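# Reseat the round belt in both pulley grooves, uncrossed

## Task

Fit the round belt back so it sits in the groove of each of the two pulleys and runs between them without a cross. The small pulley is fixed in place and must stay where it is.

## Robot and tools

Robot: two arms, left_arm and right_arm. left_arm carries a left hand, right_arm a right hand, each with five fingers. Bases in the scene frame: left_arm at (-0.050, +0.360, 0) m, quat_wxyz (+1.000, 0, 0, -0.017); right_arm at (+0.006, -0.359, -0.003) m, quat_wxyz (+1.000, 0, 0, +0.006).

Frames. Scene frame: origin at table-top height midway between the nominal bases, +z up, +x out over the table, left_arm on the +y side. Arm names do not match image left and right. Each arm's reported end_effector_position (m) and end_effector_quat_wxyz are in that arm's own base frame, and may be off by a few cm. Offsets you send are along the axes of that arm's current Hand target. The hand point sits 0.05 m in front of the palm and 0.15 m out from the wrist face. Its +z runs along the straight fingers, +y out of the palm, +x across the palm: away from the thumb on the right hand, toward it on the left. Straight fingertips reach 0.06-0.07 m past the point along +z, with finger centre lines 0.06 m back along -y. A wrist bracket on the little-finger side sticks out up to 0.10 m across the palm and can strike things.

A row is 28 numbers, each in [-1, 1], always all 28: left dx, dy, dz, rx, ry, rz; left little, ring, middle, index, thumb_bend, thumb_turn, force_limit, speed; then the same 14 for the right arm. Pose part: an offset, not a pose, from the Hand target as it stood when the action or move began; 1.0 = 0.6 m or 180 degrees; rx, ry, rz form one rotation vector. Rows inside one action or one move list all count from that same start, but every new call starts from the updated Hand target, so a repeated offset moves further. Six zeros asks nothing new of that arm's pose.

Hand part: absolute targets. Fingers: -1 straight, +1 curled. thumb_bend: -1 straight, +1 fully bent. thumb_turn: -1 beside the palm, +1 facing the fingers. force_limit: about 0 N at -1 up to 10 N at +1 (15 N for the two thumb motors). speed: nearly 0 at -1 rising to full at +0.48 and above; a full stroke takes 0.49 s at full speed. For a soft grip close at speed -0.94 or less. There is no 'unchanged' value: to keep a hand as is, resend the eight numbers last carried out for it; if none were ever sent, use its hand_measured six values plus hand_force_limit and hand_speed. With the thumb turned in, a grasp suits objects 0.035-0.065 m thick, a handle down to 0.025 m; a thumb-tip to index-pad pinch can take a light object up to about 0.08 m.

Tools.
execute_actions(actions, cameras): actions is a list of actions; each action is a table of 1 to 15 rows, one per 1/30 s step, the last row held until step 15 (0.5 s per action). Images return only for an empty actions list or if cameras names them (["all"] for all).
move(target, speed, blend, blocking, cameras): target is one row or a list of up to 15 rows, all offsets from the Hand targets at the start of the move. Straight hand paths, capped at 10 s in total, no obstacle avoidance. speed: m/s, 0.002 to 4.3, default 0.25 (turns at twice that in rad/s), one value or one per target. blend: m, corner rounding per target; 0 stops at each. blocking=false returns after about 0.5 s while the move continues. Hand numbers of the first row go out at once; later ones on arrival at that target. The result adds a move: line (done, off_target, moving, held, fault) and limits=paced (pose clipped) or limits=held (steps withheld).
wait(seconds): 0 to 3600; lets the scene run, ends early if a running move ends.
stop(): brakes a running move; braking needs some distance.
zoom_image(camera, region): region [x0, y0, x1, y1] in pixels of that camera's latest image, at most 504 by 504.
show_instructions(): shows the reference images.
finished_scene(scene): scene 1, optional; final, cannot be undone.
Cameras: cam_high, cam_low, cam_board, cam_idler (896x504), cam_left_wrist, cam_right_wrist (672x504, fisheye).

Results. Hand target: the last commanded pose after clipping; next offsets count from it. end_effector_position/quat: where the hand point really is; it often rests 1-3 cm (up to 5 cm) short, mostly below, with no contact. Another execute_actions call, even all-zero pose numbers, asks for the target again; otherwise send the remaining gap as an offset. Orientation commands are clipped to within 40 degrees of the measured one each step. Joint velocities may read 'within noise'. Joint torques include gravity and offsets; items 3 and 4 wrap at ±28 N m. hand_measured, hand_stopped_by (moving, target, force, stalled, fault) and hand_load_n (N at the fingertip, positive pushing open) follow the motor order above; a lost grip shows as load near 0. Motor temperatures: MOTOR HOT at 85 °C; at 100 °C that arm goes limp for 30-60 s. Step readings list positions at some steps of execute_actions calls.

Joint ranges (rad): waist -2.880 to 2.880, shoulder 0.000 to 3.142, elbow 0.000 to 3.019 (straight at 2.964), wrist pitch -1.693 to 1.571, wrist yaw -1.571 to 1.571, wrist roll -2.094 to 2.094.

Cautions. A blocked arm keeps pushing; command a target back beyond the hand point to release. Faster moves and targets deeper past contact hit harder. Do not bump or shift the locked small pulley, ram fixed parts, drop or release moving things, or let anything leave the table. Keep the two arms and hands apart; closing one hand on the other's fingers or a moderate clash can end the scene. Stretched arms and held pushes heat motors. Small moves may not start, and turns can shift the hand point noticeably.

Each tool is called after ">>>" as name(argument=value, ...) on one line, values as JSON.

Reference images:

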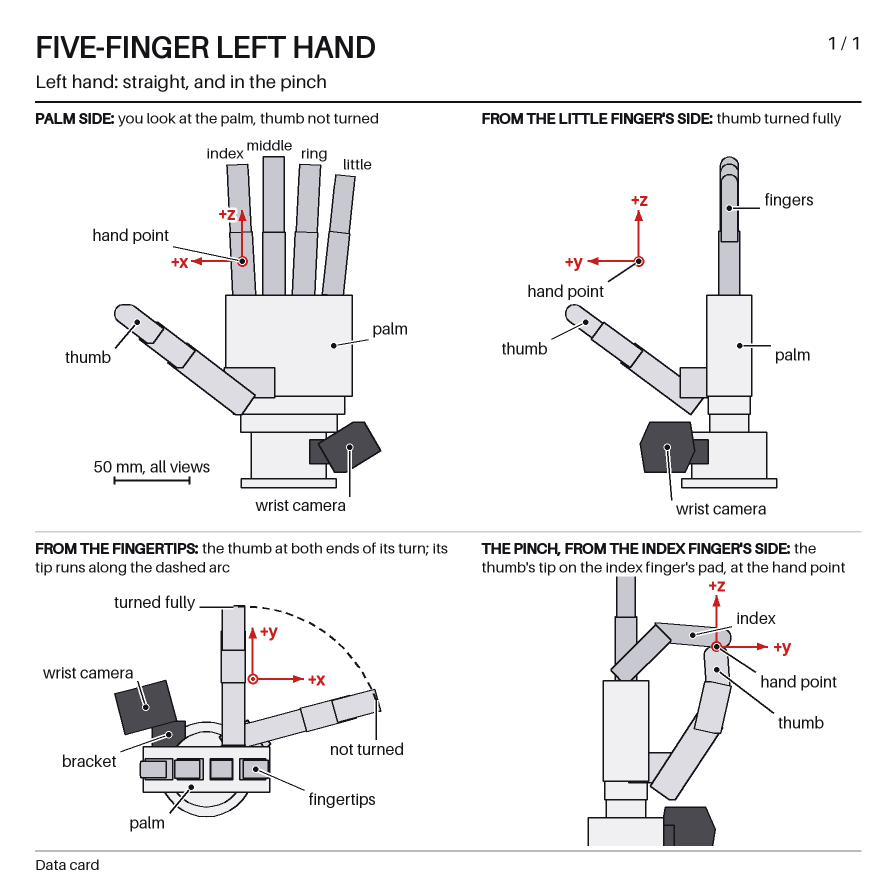

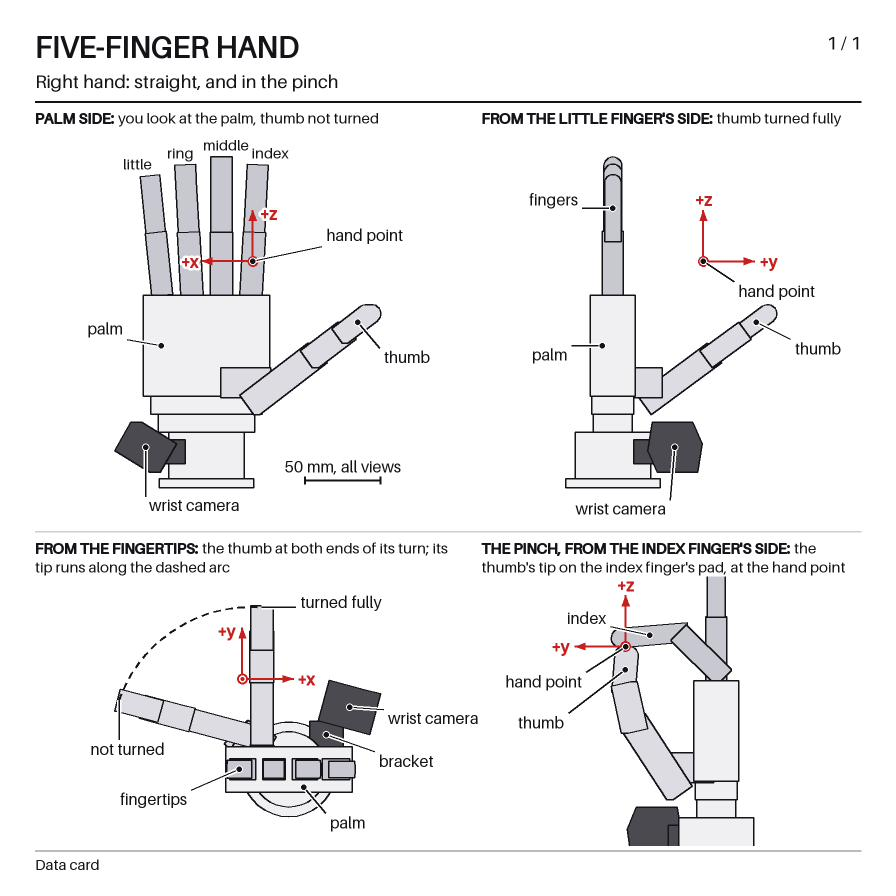

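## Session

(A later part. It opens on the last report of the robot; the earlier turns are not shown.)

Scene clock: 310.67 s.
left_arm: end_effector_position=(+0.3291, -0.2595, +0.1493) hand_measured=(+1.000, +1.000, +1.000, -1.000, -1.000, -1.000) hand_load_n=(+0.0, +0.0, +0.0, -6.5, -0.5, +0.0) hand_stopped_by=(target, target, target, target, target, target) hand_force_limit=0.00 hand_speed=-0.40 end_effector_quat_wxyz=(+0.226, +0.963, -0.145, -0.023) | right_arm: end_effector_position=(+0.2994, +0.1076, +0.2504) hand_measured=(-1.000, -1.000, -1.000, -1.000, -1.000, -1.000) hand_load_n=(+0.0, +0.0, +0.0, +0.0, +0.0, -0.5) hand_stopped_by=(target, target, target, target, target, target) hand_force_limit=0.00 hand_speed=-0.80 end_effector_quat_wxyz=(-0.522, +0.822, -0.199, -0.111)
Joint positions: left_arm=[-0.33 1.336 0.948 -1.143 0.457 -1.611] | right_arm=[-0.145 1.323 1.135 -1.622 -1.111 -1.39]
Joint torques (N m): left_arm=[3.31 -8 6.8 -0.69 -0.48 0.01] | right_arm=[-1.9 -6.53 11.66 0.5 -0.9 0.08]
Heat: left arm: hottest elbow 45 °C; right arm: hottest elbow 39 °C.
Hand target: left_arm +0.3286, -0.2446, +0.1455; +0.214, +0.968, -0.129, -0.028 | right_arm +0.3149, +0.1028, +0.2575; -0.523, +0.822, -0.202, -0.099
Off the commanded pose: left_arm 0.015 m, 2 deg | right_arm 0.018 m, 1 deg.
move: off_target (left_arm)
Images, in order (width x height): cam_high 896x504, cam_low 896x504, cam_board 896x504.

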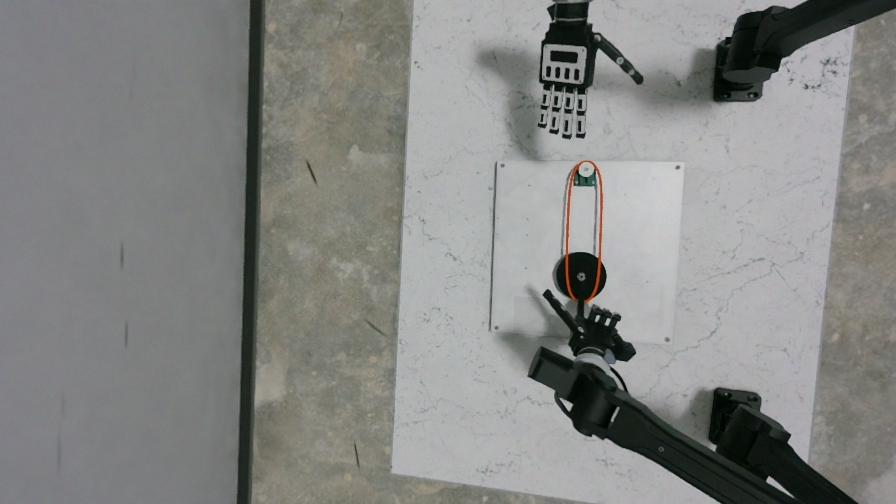

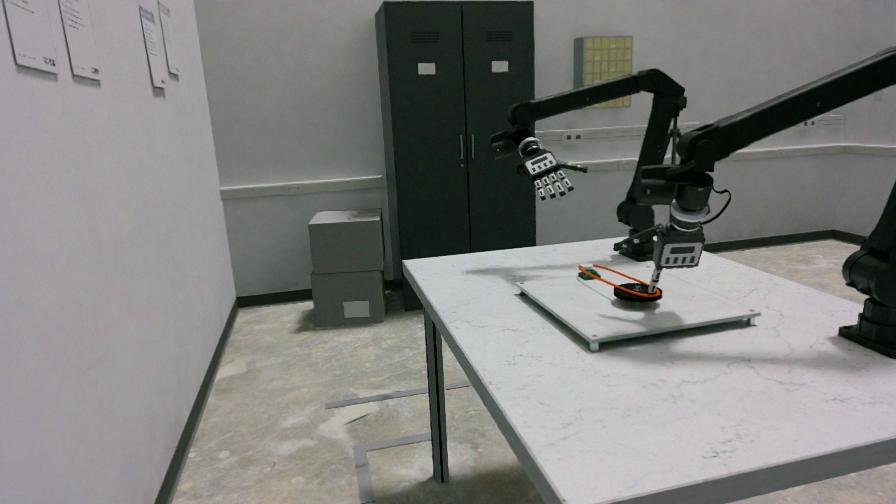

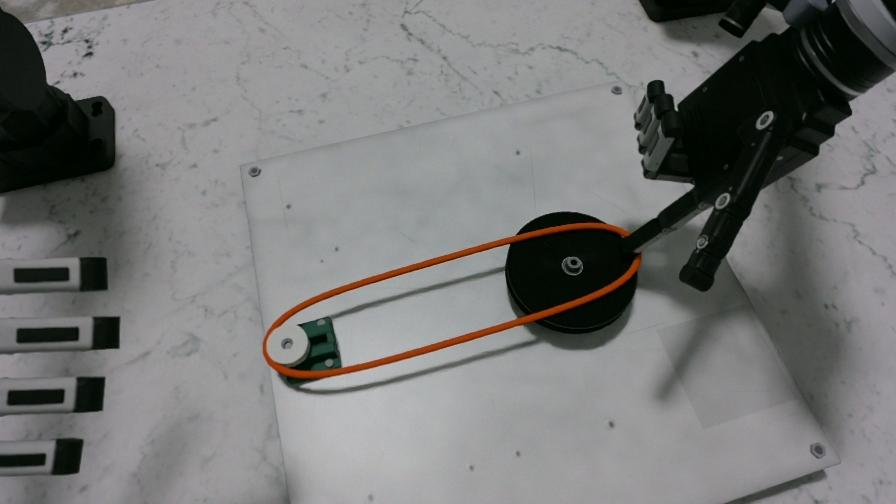

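>>> move(target=[0,0,0,0,0,0,1,1,1,-1,-1,-1,0,-0.4,-0.29,-0.058,0.3505,-0.1162,0.354,0.2489,1,1,1,-1,-1,1,0,-0.4], speed=0.15, cameras=["cam_board","cam_low","cam_high","cam_idler"])

Scene clock: 420.40 s.
left_arm: end_effector_position=(+0.3290, -0.2595, +0.1493) hand_measured=(+1.000, +1.000, +1.000, -1.000, -1.000, -1.000) hand_load_n=(+0.0, +0.0, +0.0, -6.5, +0.0, +0.0) hand_stopped_by=(target, target, target, target, target, target) hand_force_limit=0.00 hand_speed=-0.40 end_effector_quat_wxyz=(+0.226, +0.963, -0.145, -0.023) | right_arm: end_effector_position=(+0.1821, +0.3302, +0.2475) hand_measured=(+1.000, +1.000, +1.000, -1.000, -1.000, +1.000) hand_load_n=(+0.0, +0.0, +0.0, +0.0, +0.0, +0.0) hand_stopped_by=(target, target, target, target, target, target) hand_force_limit=0.00 hand_speed=-0.40 end_effector_quat_wxyz=(-0.111, +0.695, -0.699, +0.126)
Joint positions: left_arm=[-0.33 1.336 0.948 -1.143 0.457 -1.611] | right_arm=[1.051 1.225 1.263 -1.457 0.303 1.035]
Joint torques (N m): left_arm=[3.25 -7.94 6.8 -0.64 -0.48 -0.02] | right_arm=[0.09 -5.95 12.75 0.51 0.35 0.06]
Heat: left arm: hottest elbow 42 °C; right arm: hottest elbow 40 °C.
Hand target: left_arm +0.3286, -0.2446, +0.1455; +0.214, +0.968, -0.129, -0.028 | right_arm +0.1837, +0.3445, +0.2597; -0.122, +0.693, -0.700, +0.123
Off the commanded pose: left_arm 0.015 m, 2 deg | right_arm 0.019 m, 1 deg.
move: off_target (right_arm)
Images, in order (width x height): cam_high 896x504, cam_low 896x504, cam_board 896x504, cam_idler 896x504.

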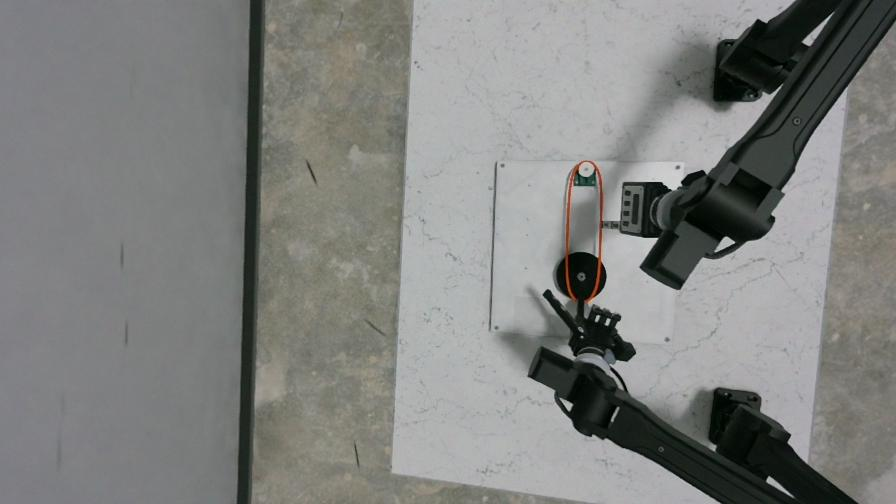

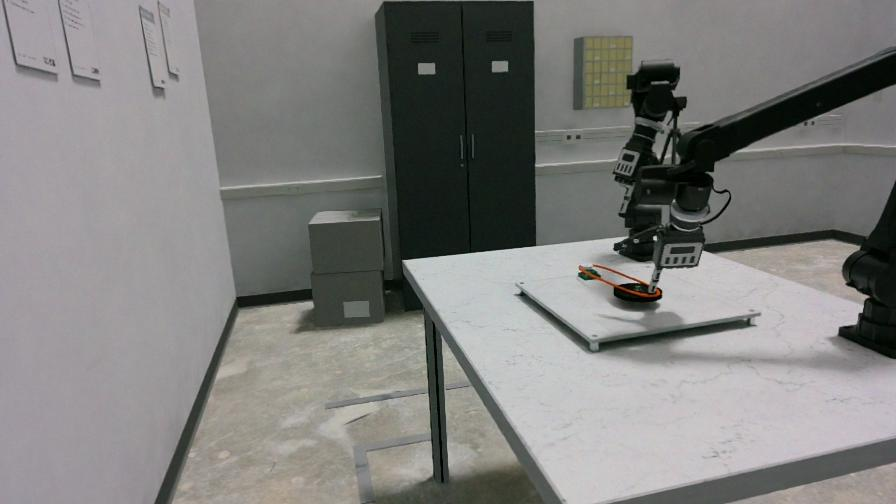

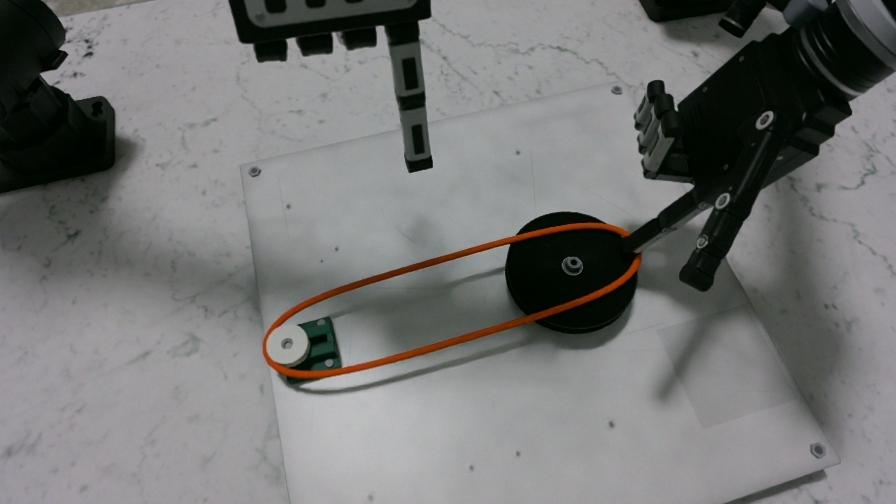

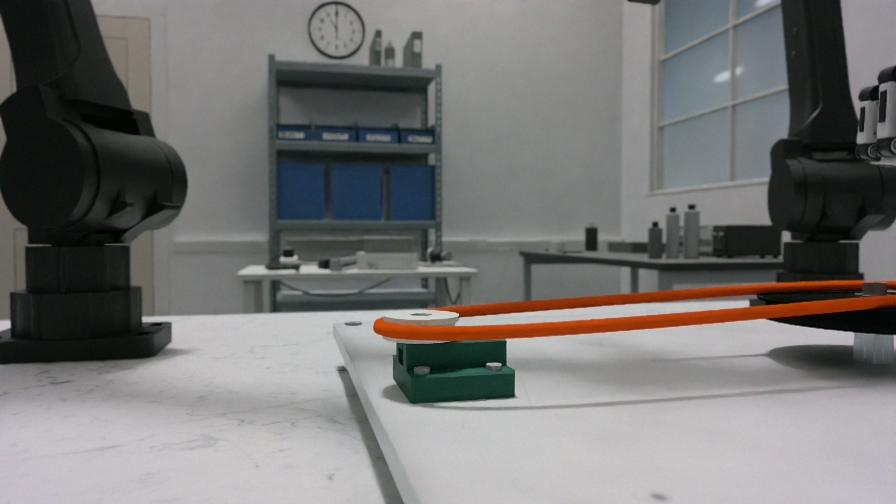

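>>> move(target=[0,0,0,0,0,0,1,1,1,-1,-1,-1,0,-0.4,0,0.0625,0.172,0,0,0,1,1,1,-1,-1,1,0,-0.4], speed=0.1, cameras=["cam_board","cam_low","cam_high","cam_idler"])

>>> zoom_image(camera="cam_idler", region=[600, 150, 896, 350])

>>> zoom_image(camera="cam_high", region=[540, 205, 660, 325])

>>> zoom_image(camera="cam_board", region=[380, 150, 680, 350])

Scene clock: 445.73 s.
left_arm: end_effector_position=(+0.3290, -0.2595, +0.1493) hand_measured=(+1.000, +1.000, +1.000, -1.000, -1.000, -1.000) hand_load_n=(+0.0, +0.0, -0.5, -6.5, -0.5, +0.0) hand_stopped_by=(target, target, target, target, target, target) hand_force_limit=0.00 hand_speed=-0.40 end_effector_quat_wxyz=(+0.226, +0.963, -0.145, -0.023) | right_arm: end_effector_position=(+0.1889, +0.3419, +0.1610) hand_measured=(+1.000, +1.000, +1.000, -1.000, -1.000, +1.000) hand_load_n=(+0.0, +0.0, +0.0, +0.0, +0.0, +0.0) hand_stopped_by=(target, target, target, target, target, target) hand_force_limit=0.00 hand_speed=-0.40 end_effector_quat_wxyz=(-0.129, +0.691, -0.701, +0.122)
Joint positions: left_arm=[-0.33 1.336 0.948 -1.143 0.457 -1.611] | right_arm=[1.051 1.251 1.053 -1.183 0.304 1.036]
Joint torques (N m): left_arm=[3.19 -7.94 6.8 -0.61 -0.49 -0.02] | right_arm=[0.09 -6.3 7.92 1.09 0.34 0.06]
Heat: left arm: hottest elbow 42 °C; right arm: hottest elbow 40 °C.
Hand target: left_arm +0.3286, -0.2446, +0.1455; +0.214, +0.968, -0.129, -0.028 | right_arm +0.1837, +0.3446, +0.1499; -0.122, +0.693, -0.700, +0.123
Off the commanded pose: left_arm 0.015 m, 2 deg | right_arm 0.013 m, 1 deg.
move: off_target (right_arm)
Images, in order (width x height): cam_high 896x504, cam_low 896x504, cam_board 896x504, cam_idler 896x504.

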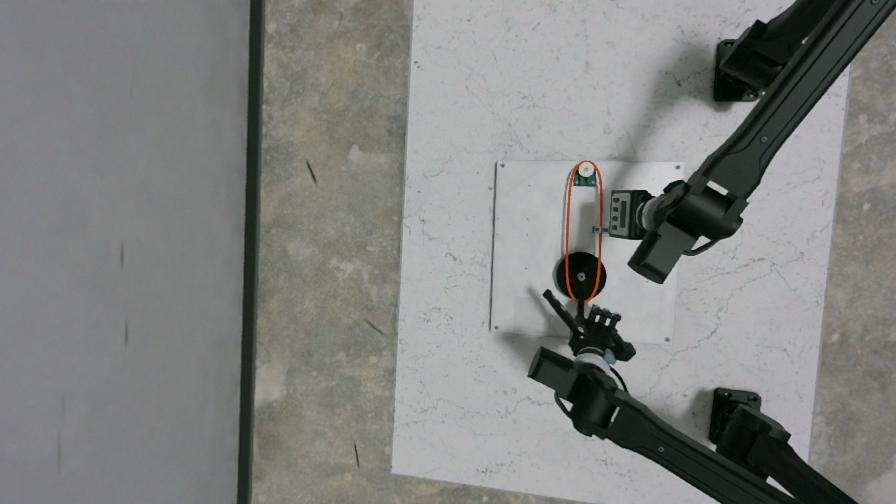

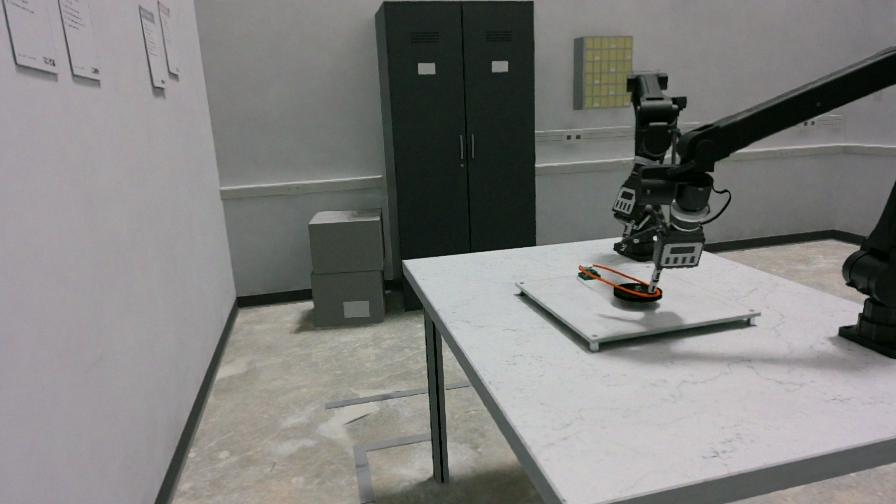

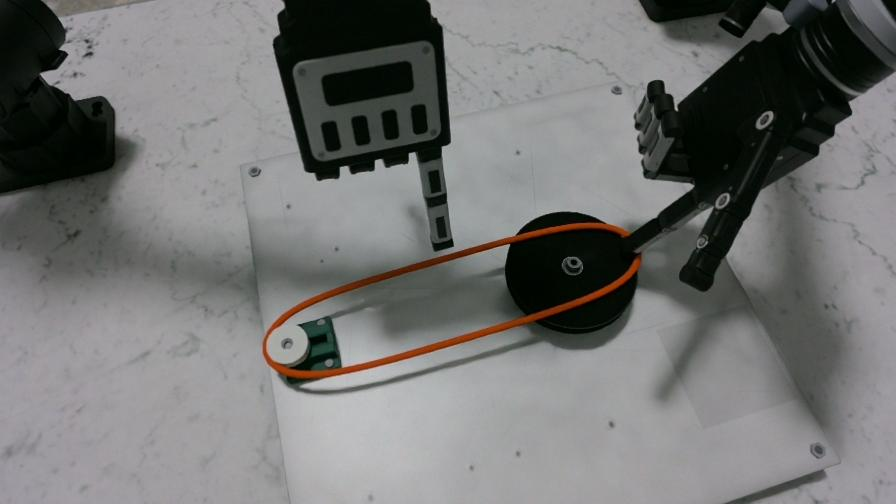

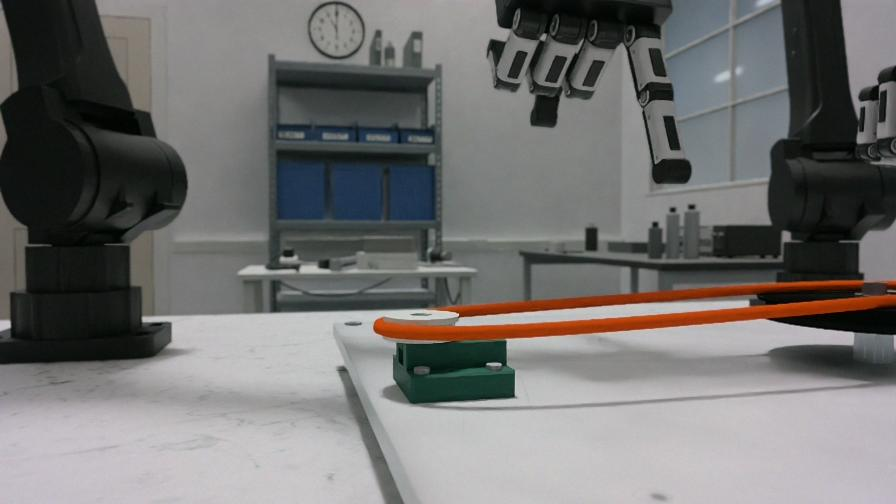

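Scaled by 1.703 from the camera's image (finer frame: 1280x720).

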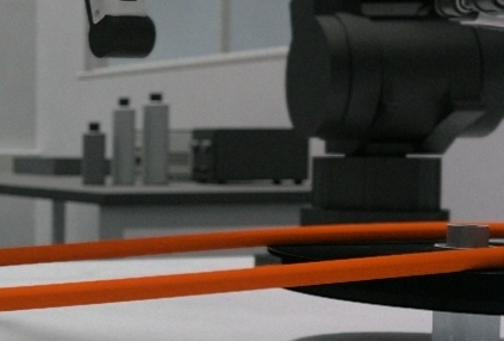

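Scaled by 4.200 from the camera's image (finer frame: 1280x720).

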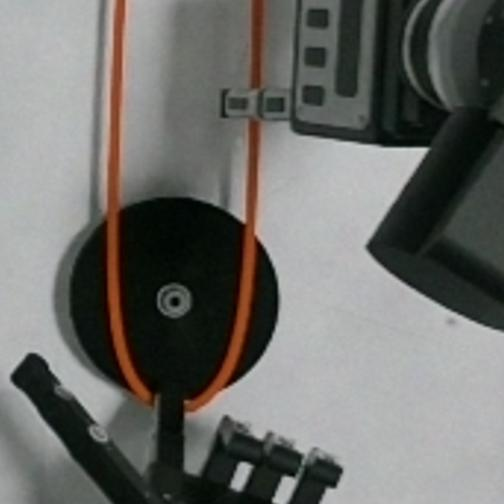

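Scaled by 1.680 from the camera's image (finer frame: 1280x720).

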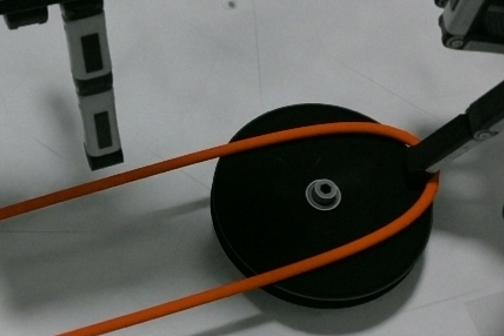

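>>> move(target=[0,0,0,0,0,0,1,1,1,-1,-1,-1,0,-0.4,-0.04,0.0222,0.0718,0,0,0,1,1,1,-1,-1,1,0,-0.4], speed=0.06, cameras=["cam_board","cam_low","cam_high","cam_idler"])

>>> zoom_image(camera="cam_idler", region=[600, 150, 896, 350])

>>> zoom_image(camera="cam_high", region=[540, 205, 660, 325])

>>> zoom_image(camera="cam_board", region=[380, 150, 680, 350])

Scene clock: 464.43 s.
left_arm: end_effector_position=(+0.3290, -0.2595, +0.1493) hand_measured=(+1.000, +1.000, +1.000, -1.000, -1.000, -1.000) hand_load_n=(+0.0, +0.0, +0.0, -6.5, -0.5, +0.0) hand_stopped_by=(target, target, target, target, target, target) hand_force_limit=0.00 hand_speed=-0.40 end_effector_quat_wxyz=(+0.226, +0.963, -0.145, -0.023) | right_arm: end_effector_position=(+0.1924, +0.3668, +0.1170) hand_measured=(+1.000, +1.000, +1.000, -1.000, -1.000, +1.000) hand_load_n=(+0.0, +0.0, +0.0, +0.0, +0.0, +0.0) hand_stopped_by=(target, target, target, target, target, target) hand_force_limit=0.00 hand_speed=-0.40 end_effector_quat_wxyz=(-0.130, +0.691, -0.701, +0.121)
Joint positions: left_arm=[-0.33 1.336 0.948 -1.143 0.457 -1.611] | right_arm=[1.075 1.346 1.019 -1.06 0.308 1.061]
Joint torques (N m): left_arm=[3.25 -8.12 6.82 -0.64 -0.48 -0.03] | right_arm=[0.09 -7.3 7.62 1.28 0.34 0.03]
Heat: left arm: hottest elbow 42 °C; right arm: hottest elbow 40 °C.
Hand target: left_arm +0.3286, -0.2446, +0.1455; +0.214, +0.968, -0.129, -0.028 | right_arm +0.1861, +0.3686, +0.1050; -0.122, +0.693, -0.700, +0.123
Off the commanded pose: left_arm 0.015 m, 2 deg | right_arm 0.014 m, 1 deg.
move: off_target (right_arm)
Images, in order (width x height): cam_high 896x504, cam_low 896x504, cam_board 896x504, cam_idler 896x504.

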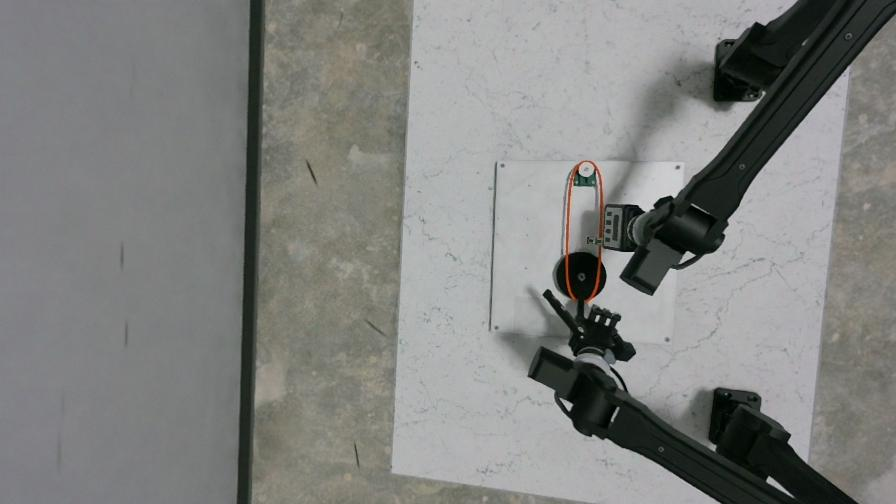

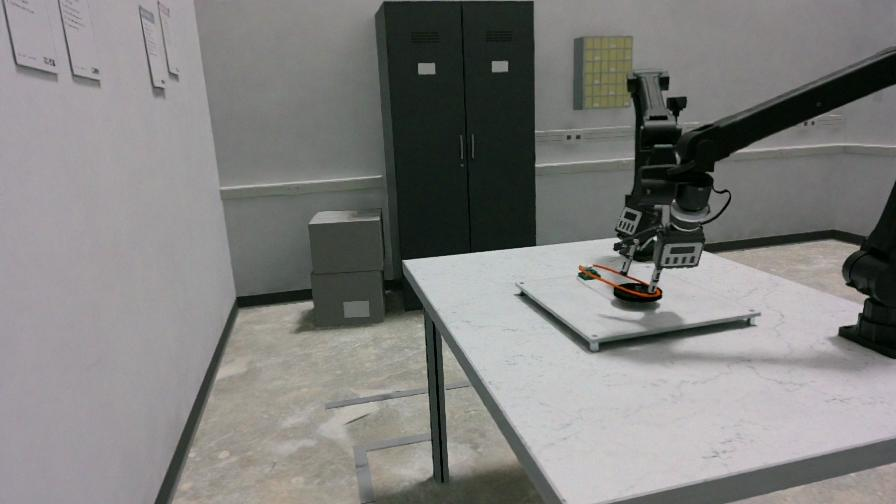

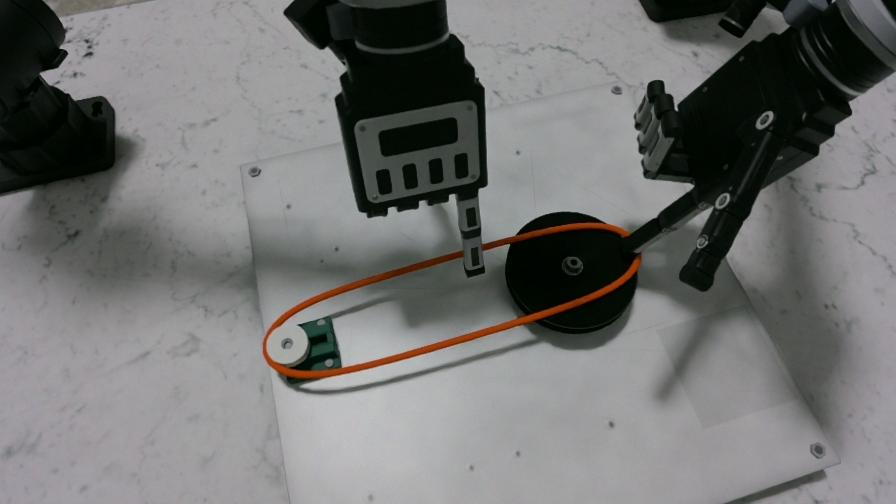

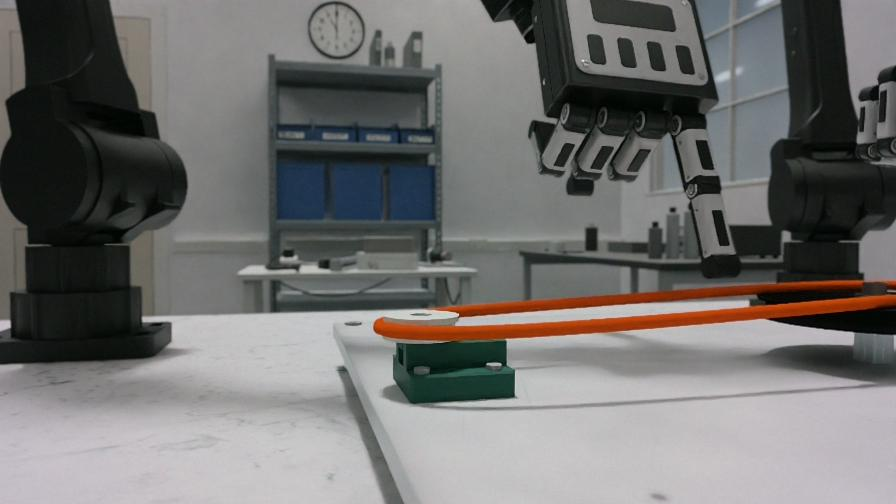

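Scaled by 1.703 from the camera's image (finer frame: 1280x720).

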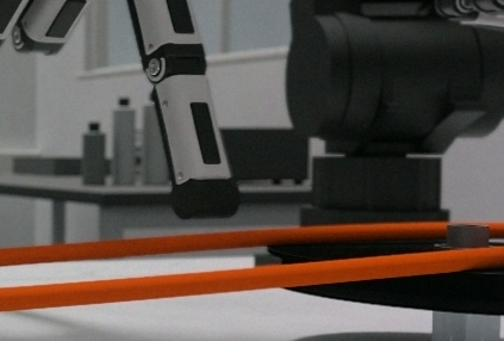

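Scaled by 4.200 from the camera's image (finer frame: 1280x720).

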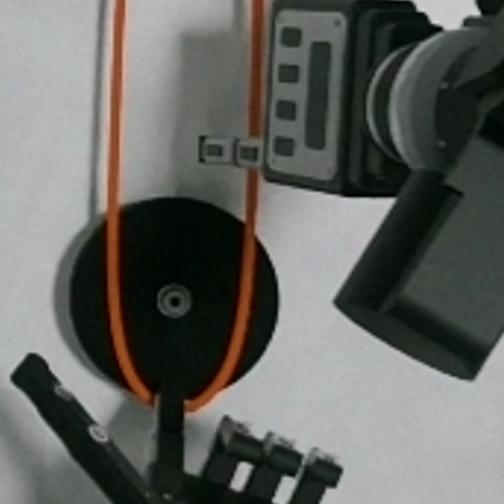

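Scaled by 1.680 from the camera's image (finer frame: 1280x720).

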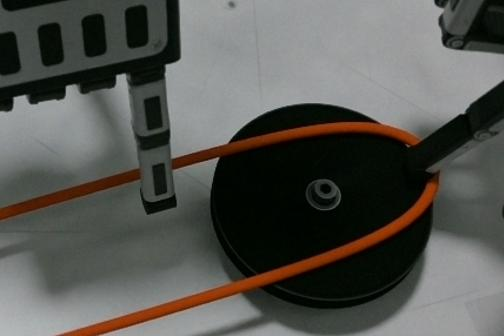

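>>> move(target=[0,0,0,0,0,0,1,1,1,-1,-1,-1,0,-0.4,0,0.0051,0.0336,0,0,0,1,1,1,-1,-1,1,0,-0.4], speed=0.04, cameras=["cam_board","cam_high","cam_idler"])

>>> zoom_image(camera="cam_idler", region=[600, 150, 896, 350])

>>> zoom_image(camera="cam_high", region=[540, 205, 660, 325])

>>> zoom_image(camera="cam_board", region=[380, 150, 680, 350])

Scene clock: 477.00 s.
left_arm: end_effector_position=(+0.3290, -0.2595, +0.1493) hand_measured=(+1.000, +1.000, +1.000, -1.000, -1.000, -1.000) hand_load_n=(+0.0, +0.5, +0.0, -7.0, +0.0, +0.0) hand_stopped_by=(target, target, target, target, target, target) hand_force_limit=0.00 hand_speed=-0.40 end_effector_quat_wxyz=(+0.226, +0.963, -0.145, -0.023) | right_arm: end_effector_position=(+0.1940, +0.3697, +0.0976) hand_measured=(+1.000, +1.000, +1.000, -1.000, -1.000, +1.000) hand_load_n=(+0.0, +0.0, +0.0, +0.0, +0.0, +0.0) hand_stopped_by=(target, target, target, target, target, target) hand_force_limit=0.00 hand_speed=-0.40 end_effector_quat_wxyz=(-0.132, +0.690, -0.701, +0.121)
Joint positions: left_arm=[-0.33 1.336 0.948 -1.143 0.457 -1.611] | right_arm=[1.075 1.371 0.988 -1 0.308 1.061]
Joint torques (N m): left_arm=[3.25 -7.82 6.8 -0.61 -0.48 -0.02] | right_arm=[-0.62 -7.47 7.41 1.1 0.29 -0.03]
Heat: left arm: hottest elbow 42 °C; right arm: hottest elbow 40 °C.
Hand target: left_arm +0.3286, -0.2446, +0.1455; +0.214, +0.968, -0.129, -0.028 | right_arm +0.1901, +0.3685, +0.0849; -0.122, +0.693, -0.700, +0.123
Off the commanded pose: left_arm 0.015 m, 2 deg | right_arm 0.013 m, 1 deg.
move: off_target (right_arm)
Images, in order (width x height): cam_high 896x504, cam_board 896x504, cam_idler 896x504.

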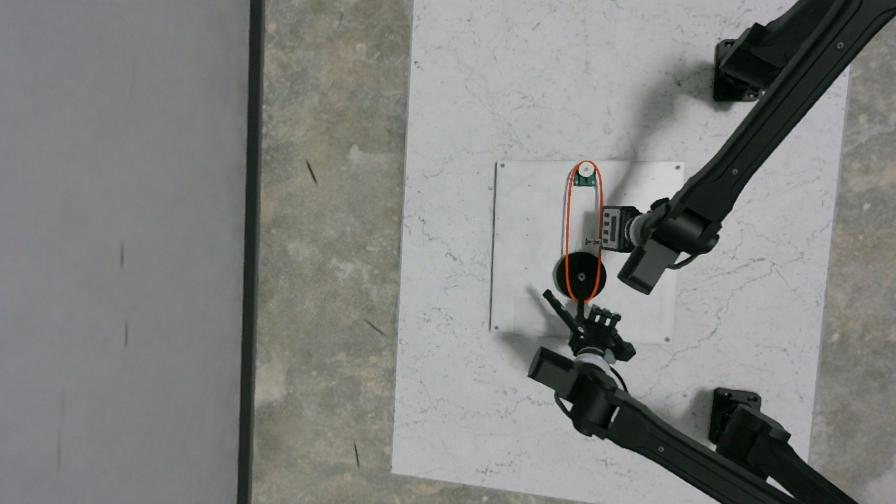

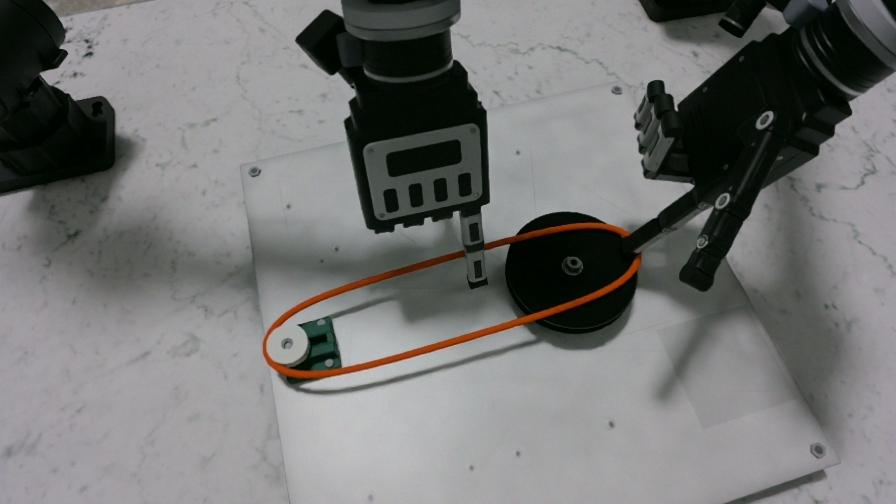

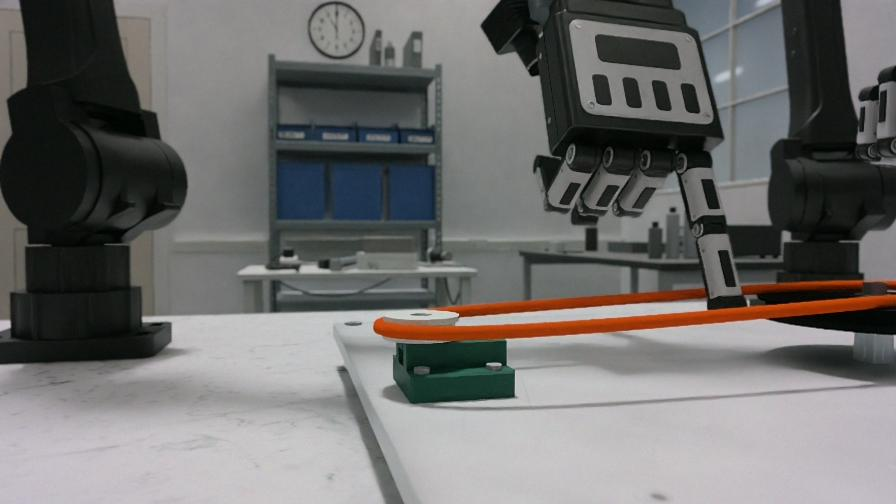

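Scaled by 1.703 from the camera's image (finer frame: 1280x720).

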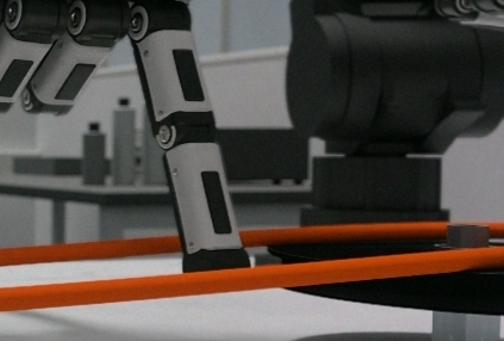

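Scaled by 4.200 from the camera's image (finer frame: 1280x720).

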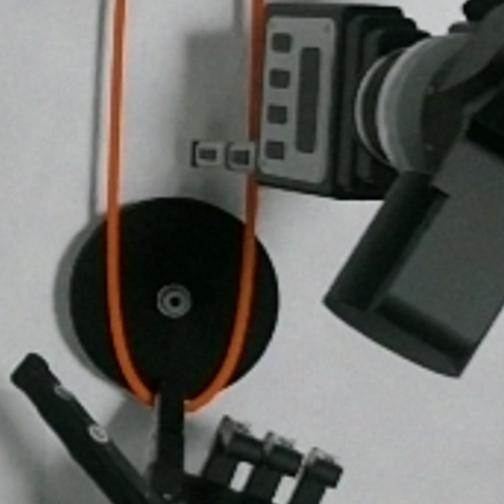

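Scaled by 1.680 from the camera's image (finer frame: 1280x720).

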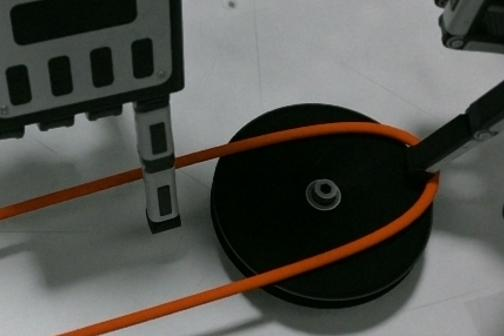

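>>> move(target=[0,0,0,0,0,0,1,1,1,-1,-1,-1,0,-0.4,0,0.0414,-0.0079,0,0,0,1,1,1,-1,-1,1,0,-0.4], speed=0.04, cameras=["cam_board","cam_high","cam_idler"])

>>> zoom_image(camera="cam_idler", region=[600, 150, 896, 350])

>>> zoom_image(camera="cam_board", region=[380, 150, 680, 350])

Scene clock: 491.63 s.
left_arm: end_effector_position=(+0.3289, -0.2597, +0.1494) hand_measured=(+1.000, +1.000, +1.000, -1.000, -1.000, -1.000) hand_load_n=(+0.0, +0.5, +0.0, -7.0, +0.0, +0.0) hand_stopped_by=(target, target, target, target, target, target) hand_force_limit=0.00 hand_speed=-0.40 end_effector_quat_wxyz=(+0.227, +0.963, -0.145, -0.023) | right_arm: end_effector_position=(+0.1746, +0.3700, +0.0869) hand_measured=(+1.000, +1.000, +1.000, -1.000, -1.000, +1.000) hand_load_n=(+0.5, +0.0, +0.0, +0.0, +0.0, +0.0) hand_stopped_by=(target, target, target, target, target, target) hand_force_limit=0.00 hand_speed=-0.40 end_effector_quat_wxyz=(-0.126, +0.690, -0.702, +0.123)
Joint positions: left_arm=[-0.33 1.336 0.948 -1.143 0.458 -1.61] | right_arm=[1.123 1.371 0.96 -1 0.318 1.114]
Joint torques (N m): left_arm=[3.19 -8 6.8 -0.65 -0.53 -0.03] | right_arm=[0.38 -9 7.09 0.81 0.23 0.08]
Heat: left arm: hottest elbow 42 °C; right arm: hottest elbow 38 °C.
Hand target: left_arm +0.3286, -0.2446, +0.1455; +0.214, +0.968, -0.129, -0.028 | right_arm +0.1651, +0.3688, +0.0810; -0.122, +0.693, -0.700, +0.123
Off the commanded pose: left_arm 0.016 m, 2 deg | right_arm 0.011 m, 1 deg.
move: off_target (right_arm)
Images, in order (width x height): cam_high 896x504, cam_board 896x504, cam_idler 896x504.

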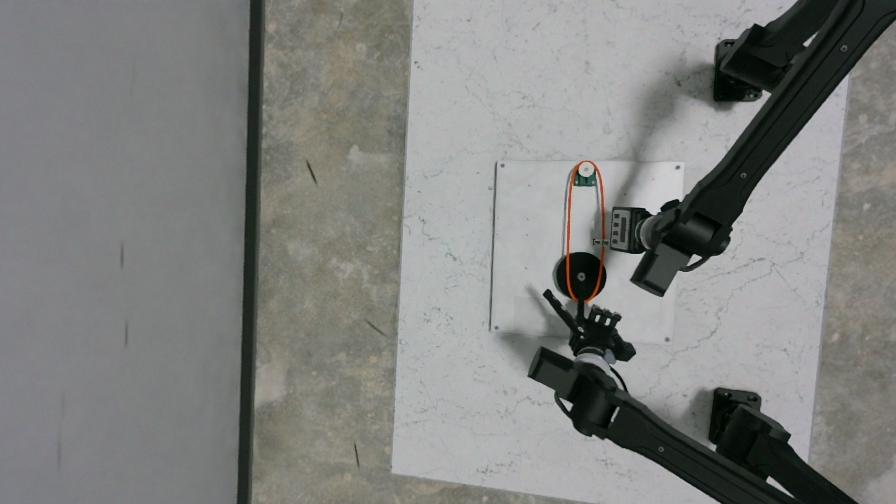

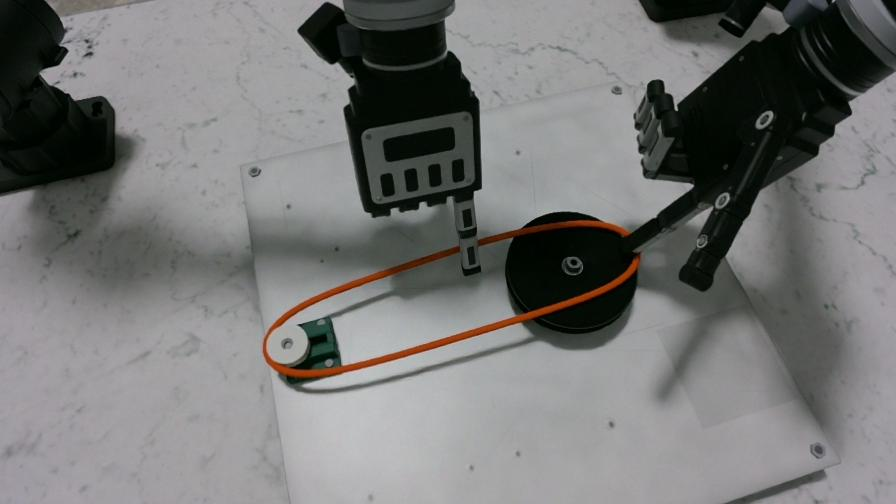

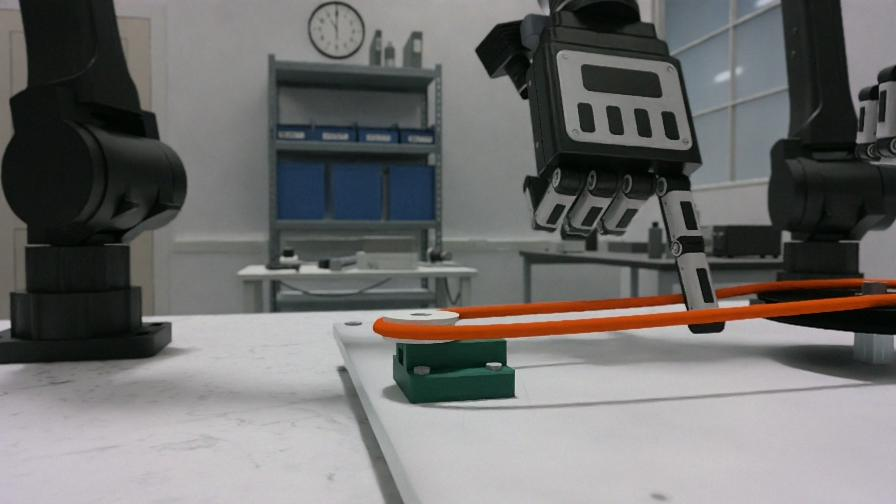

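Scaled by 1.703 from the camera's image (finer frame: 1280x720).

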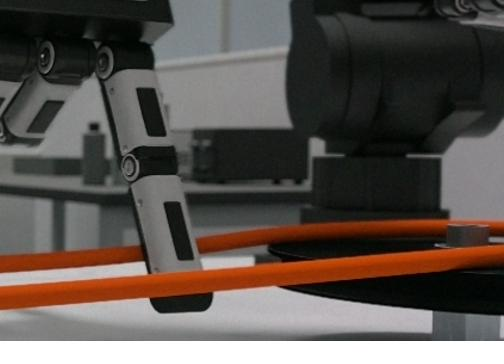

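Scaled by 1.680 from the camera's image (finer frame: 1280x720).

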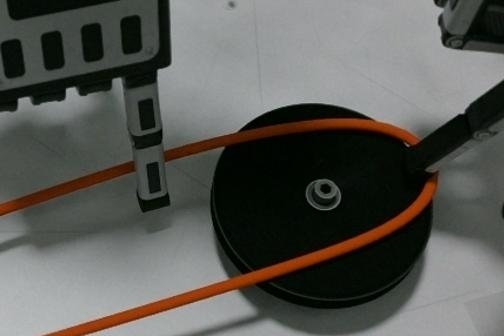

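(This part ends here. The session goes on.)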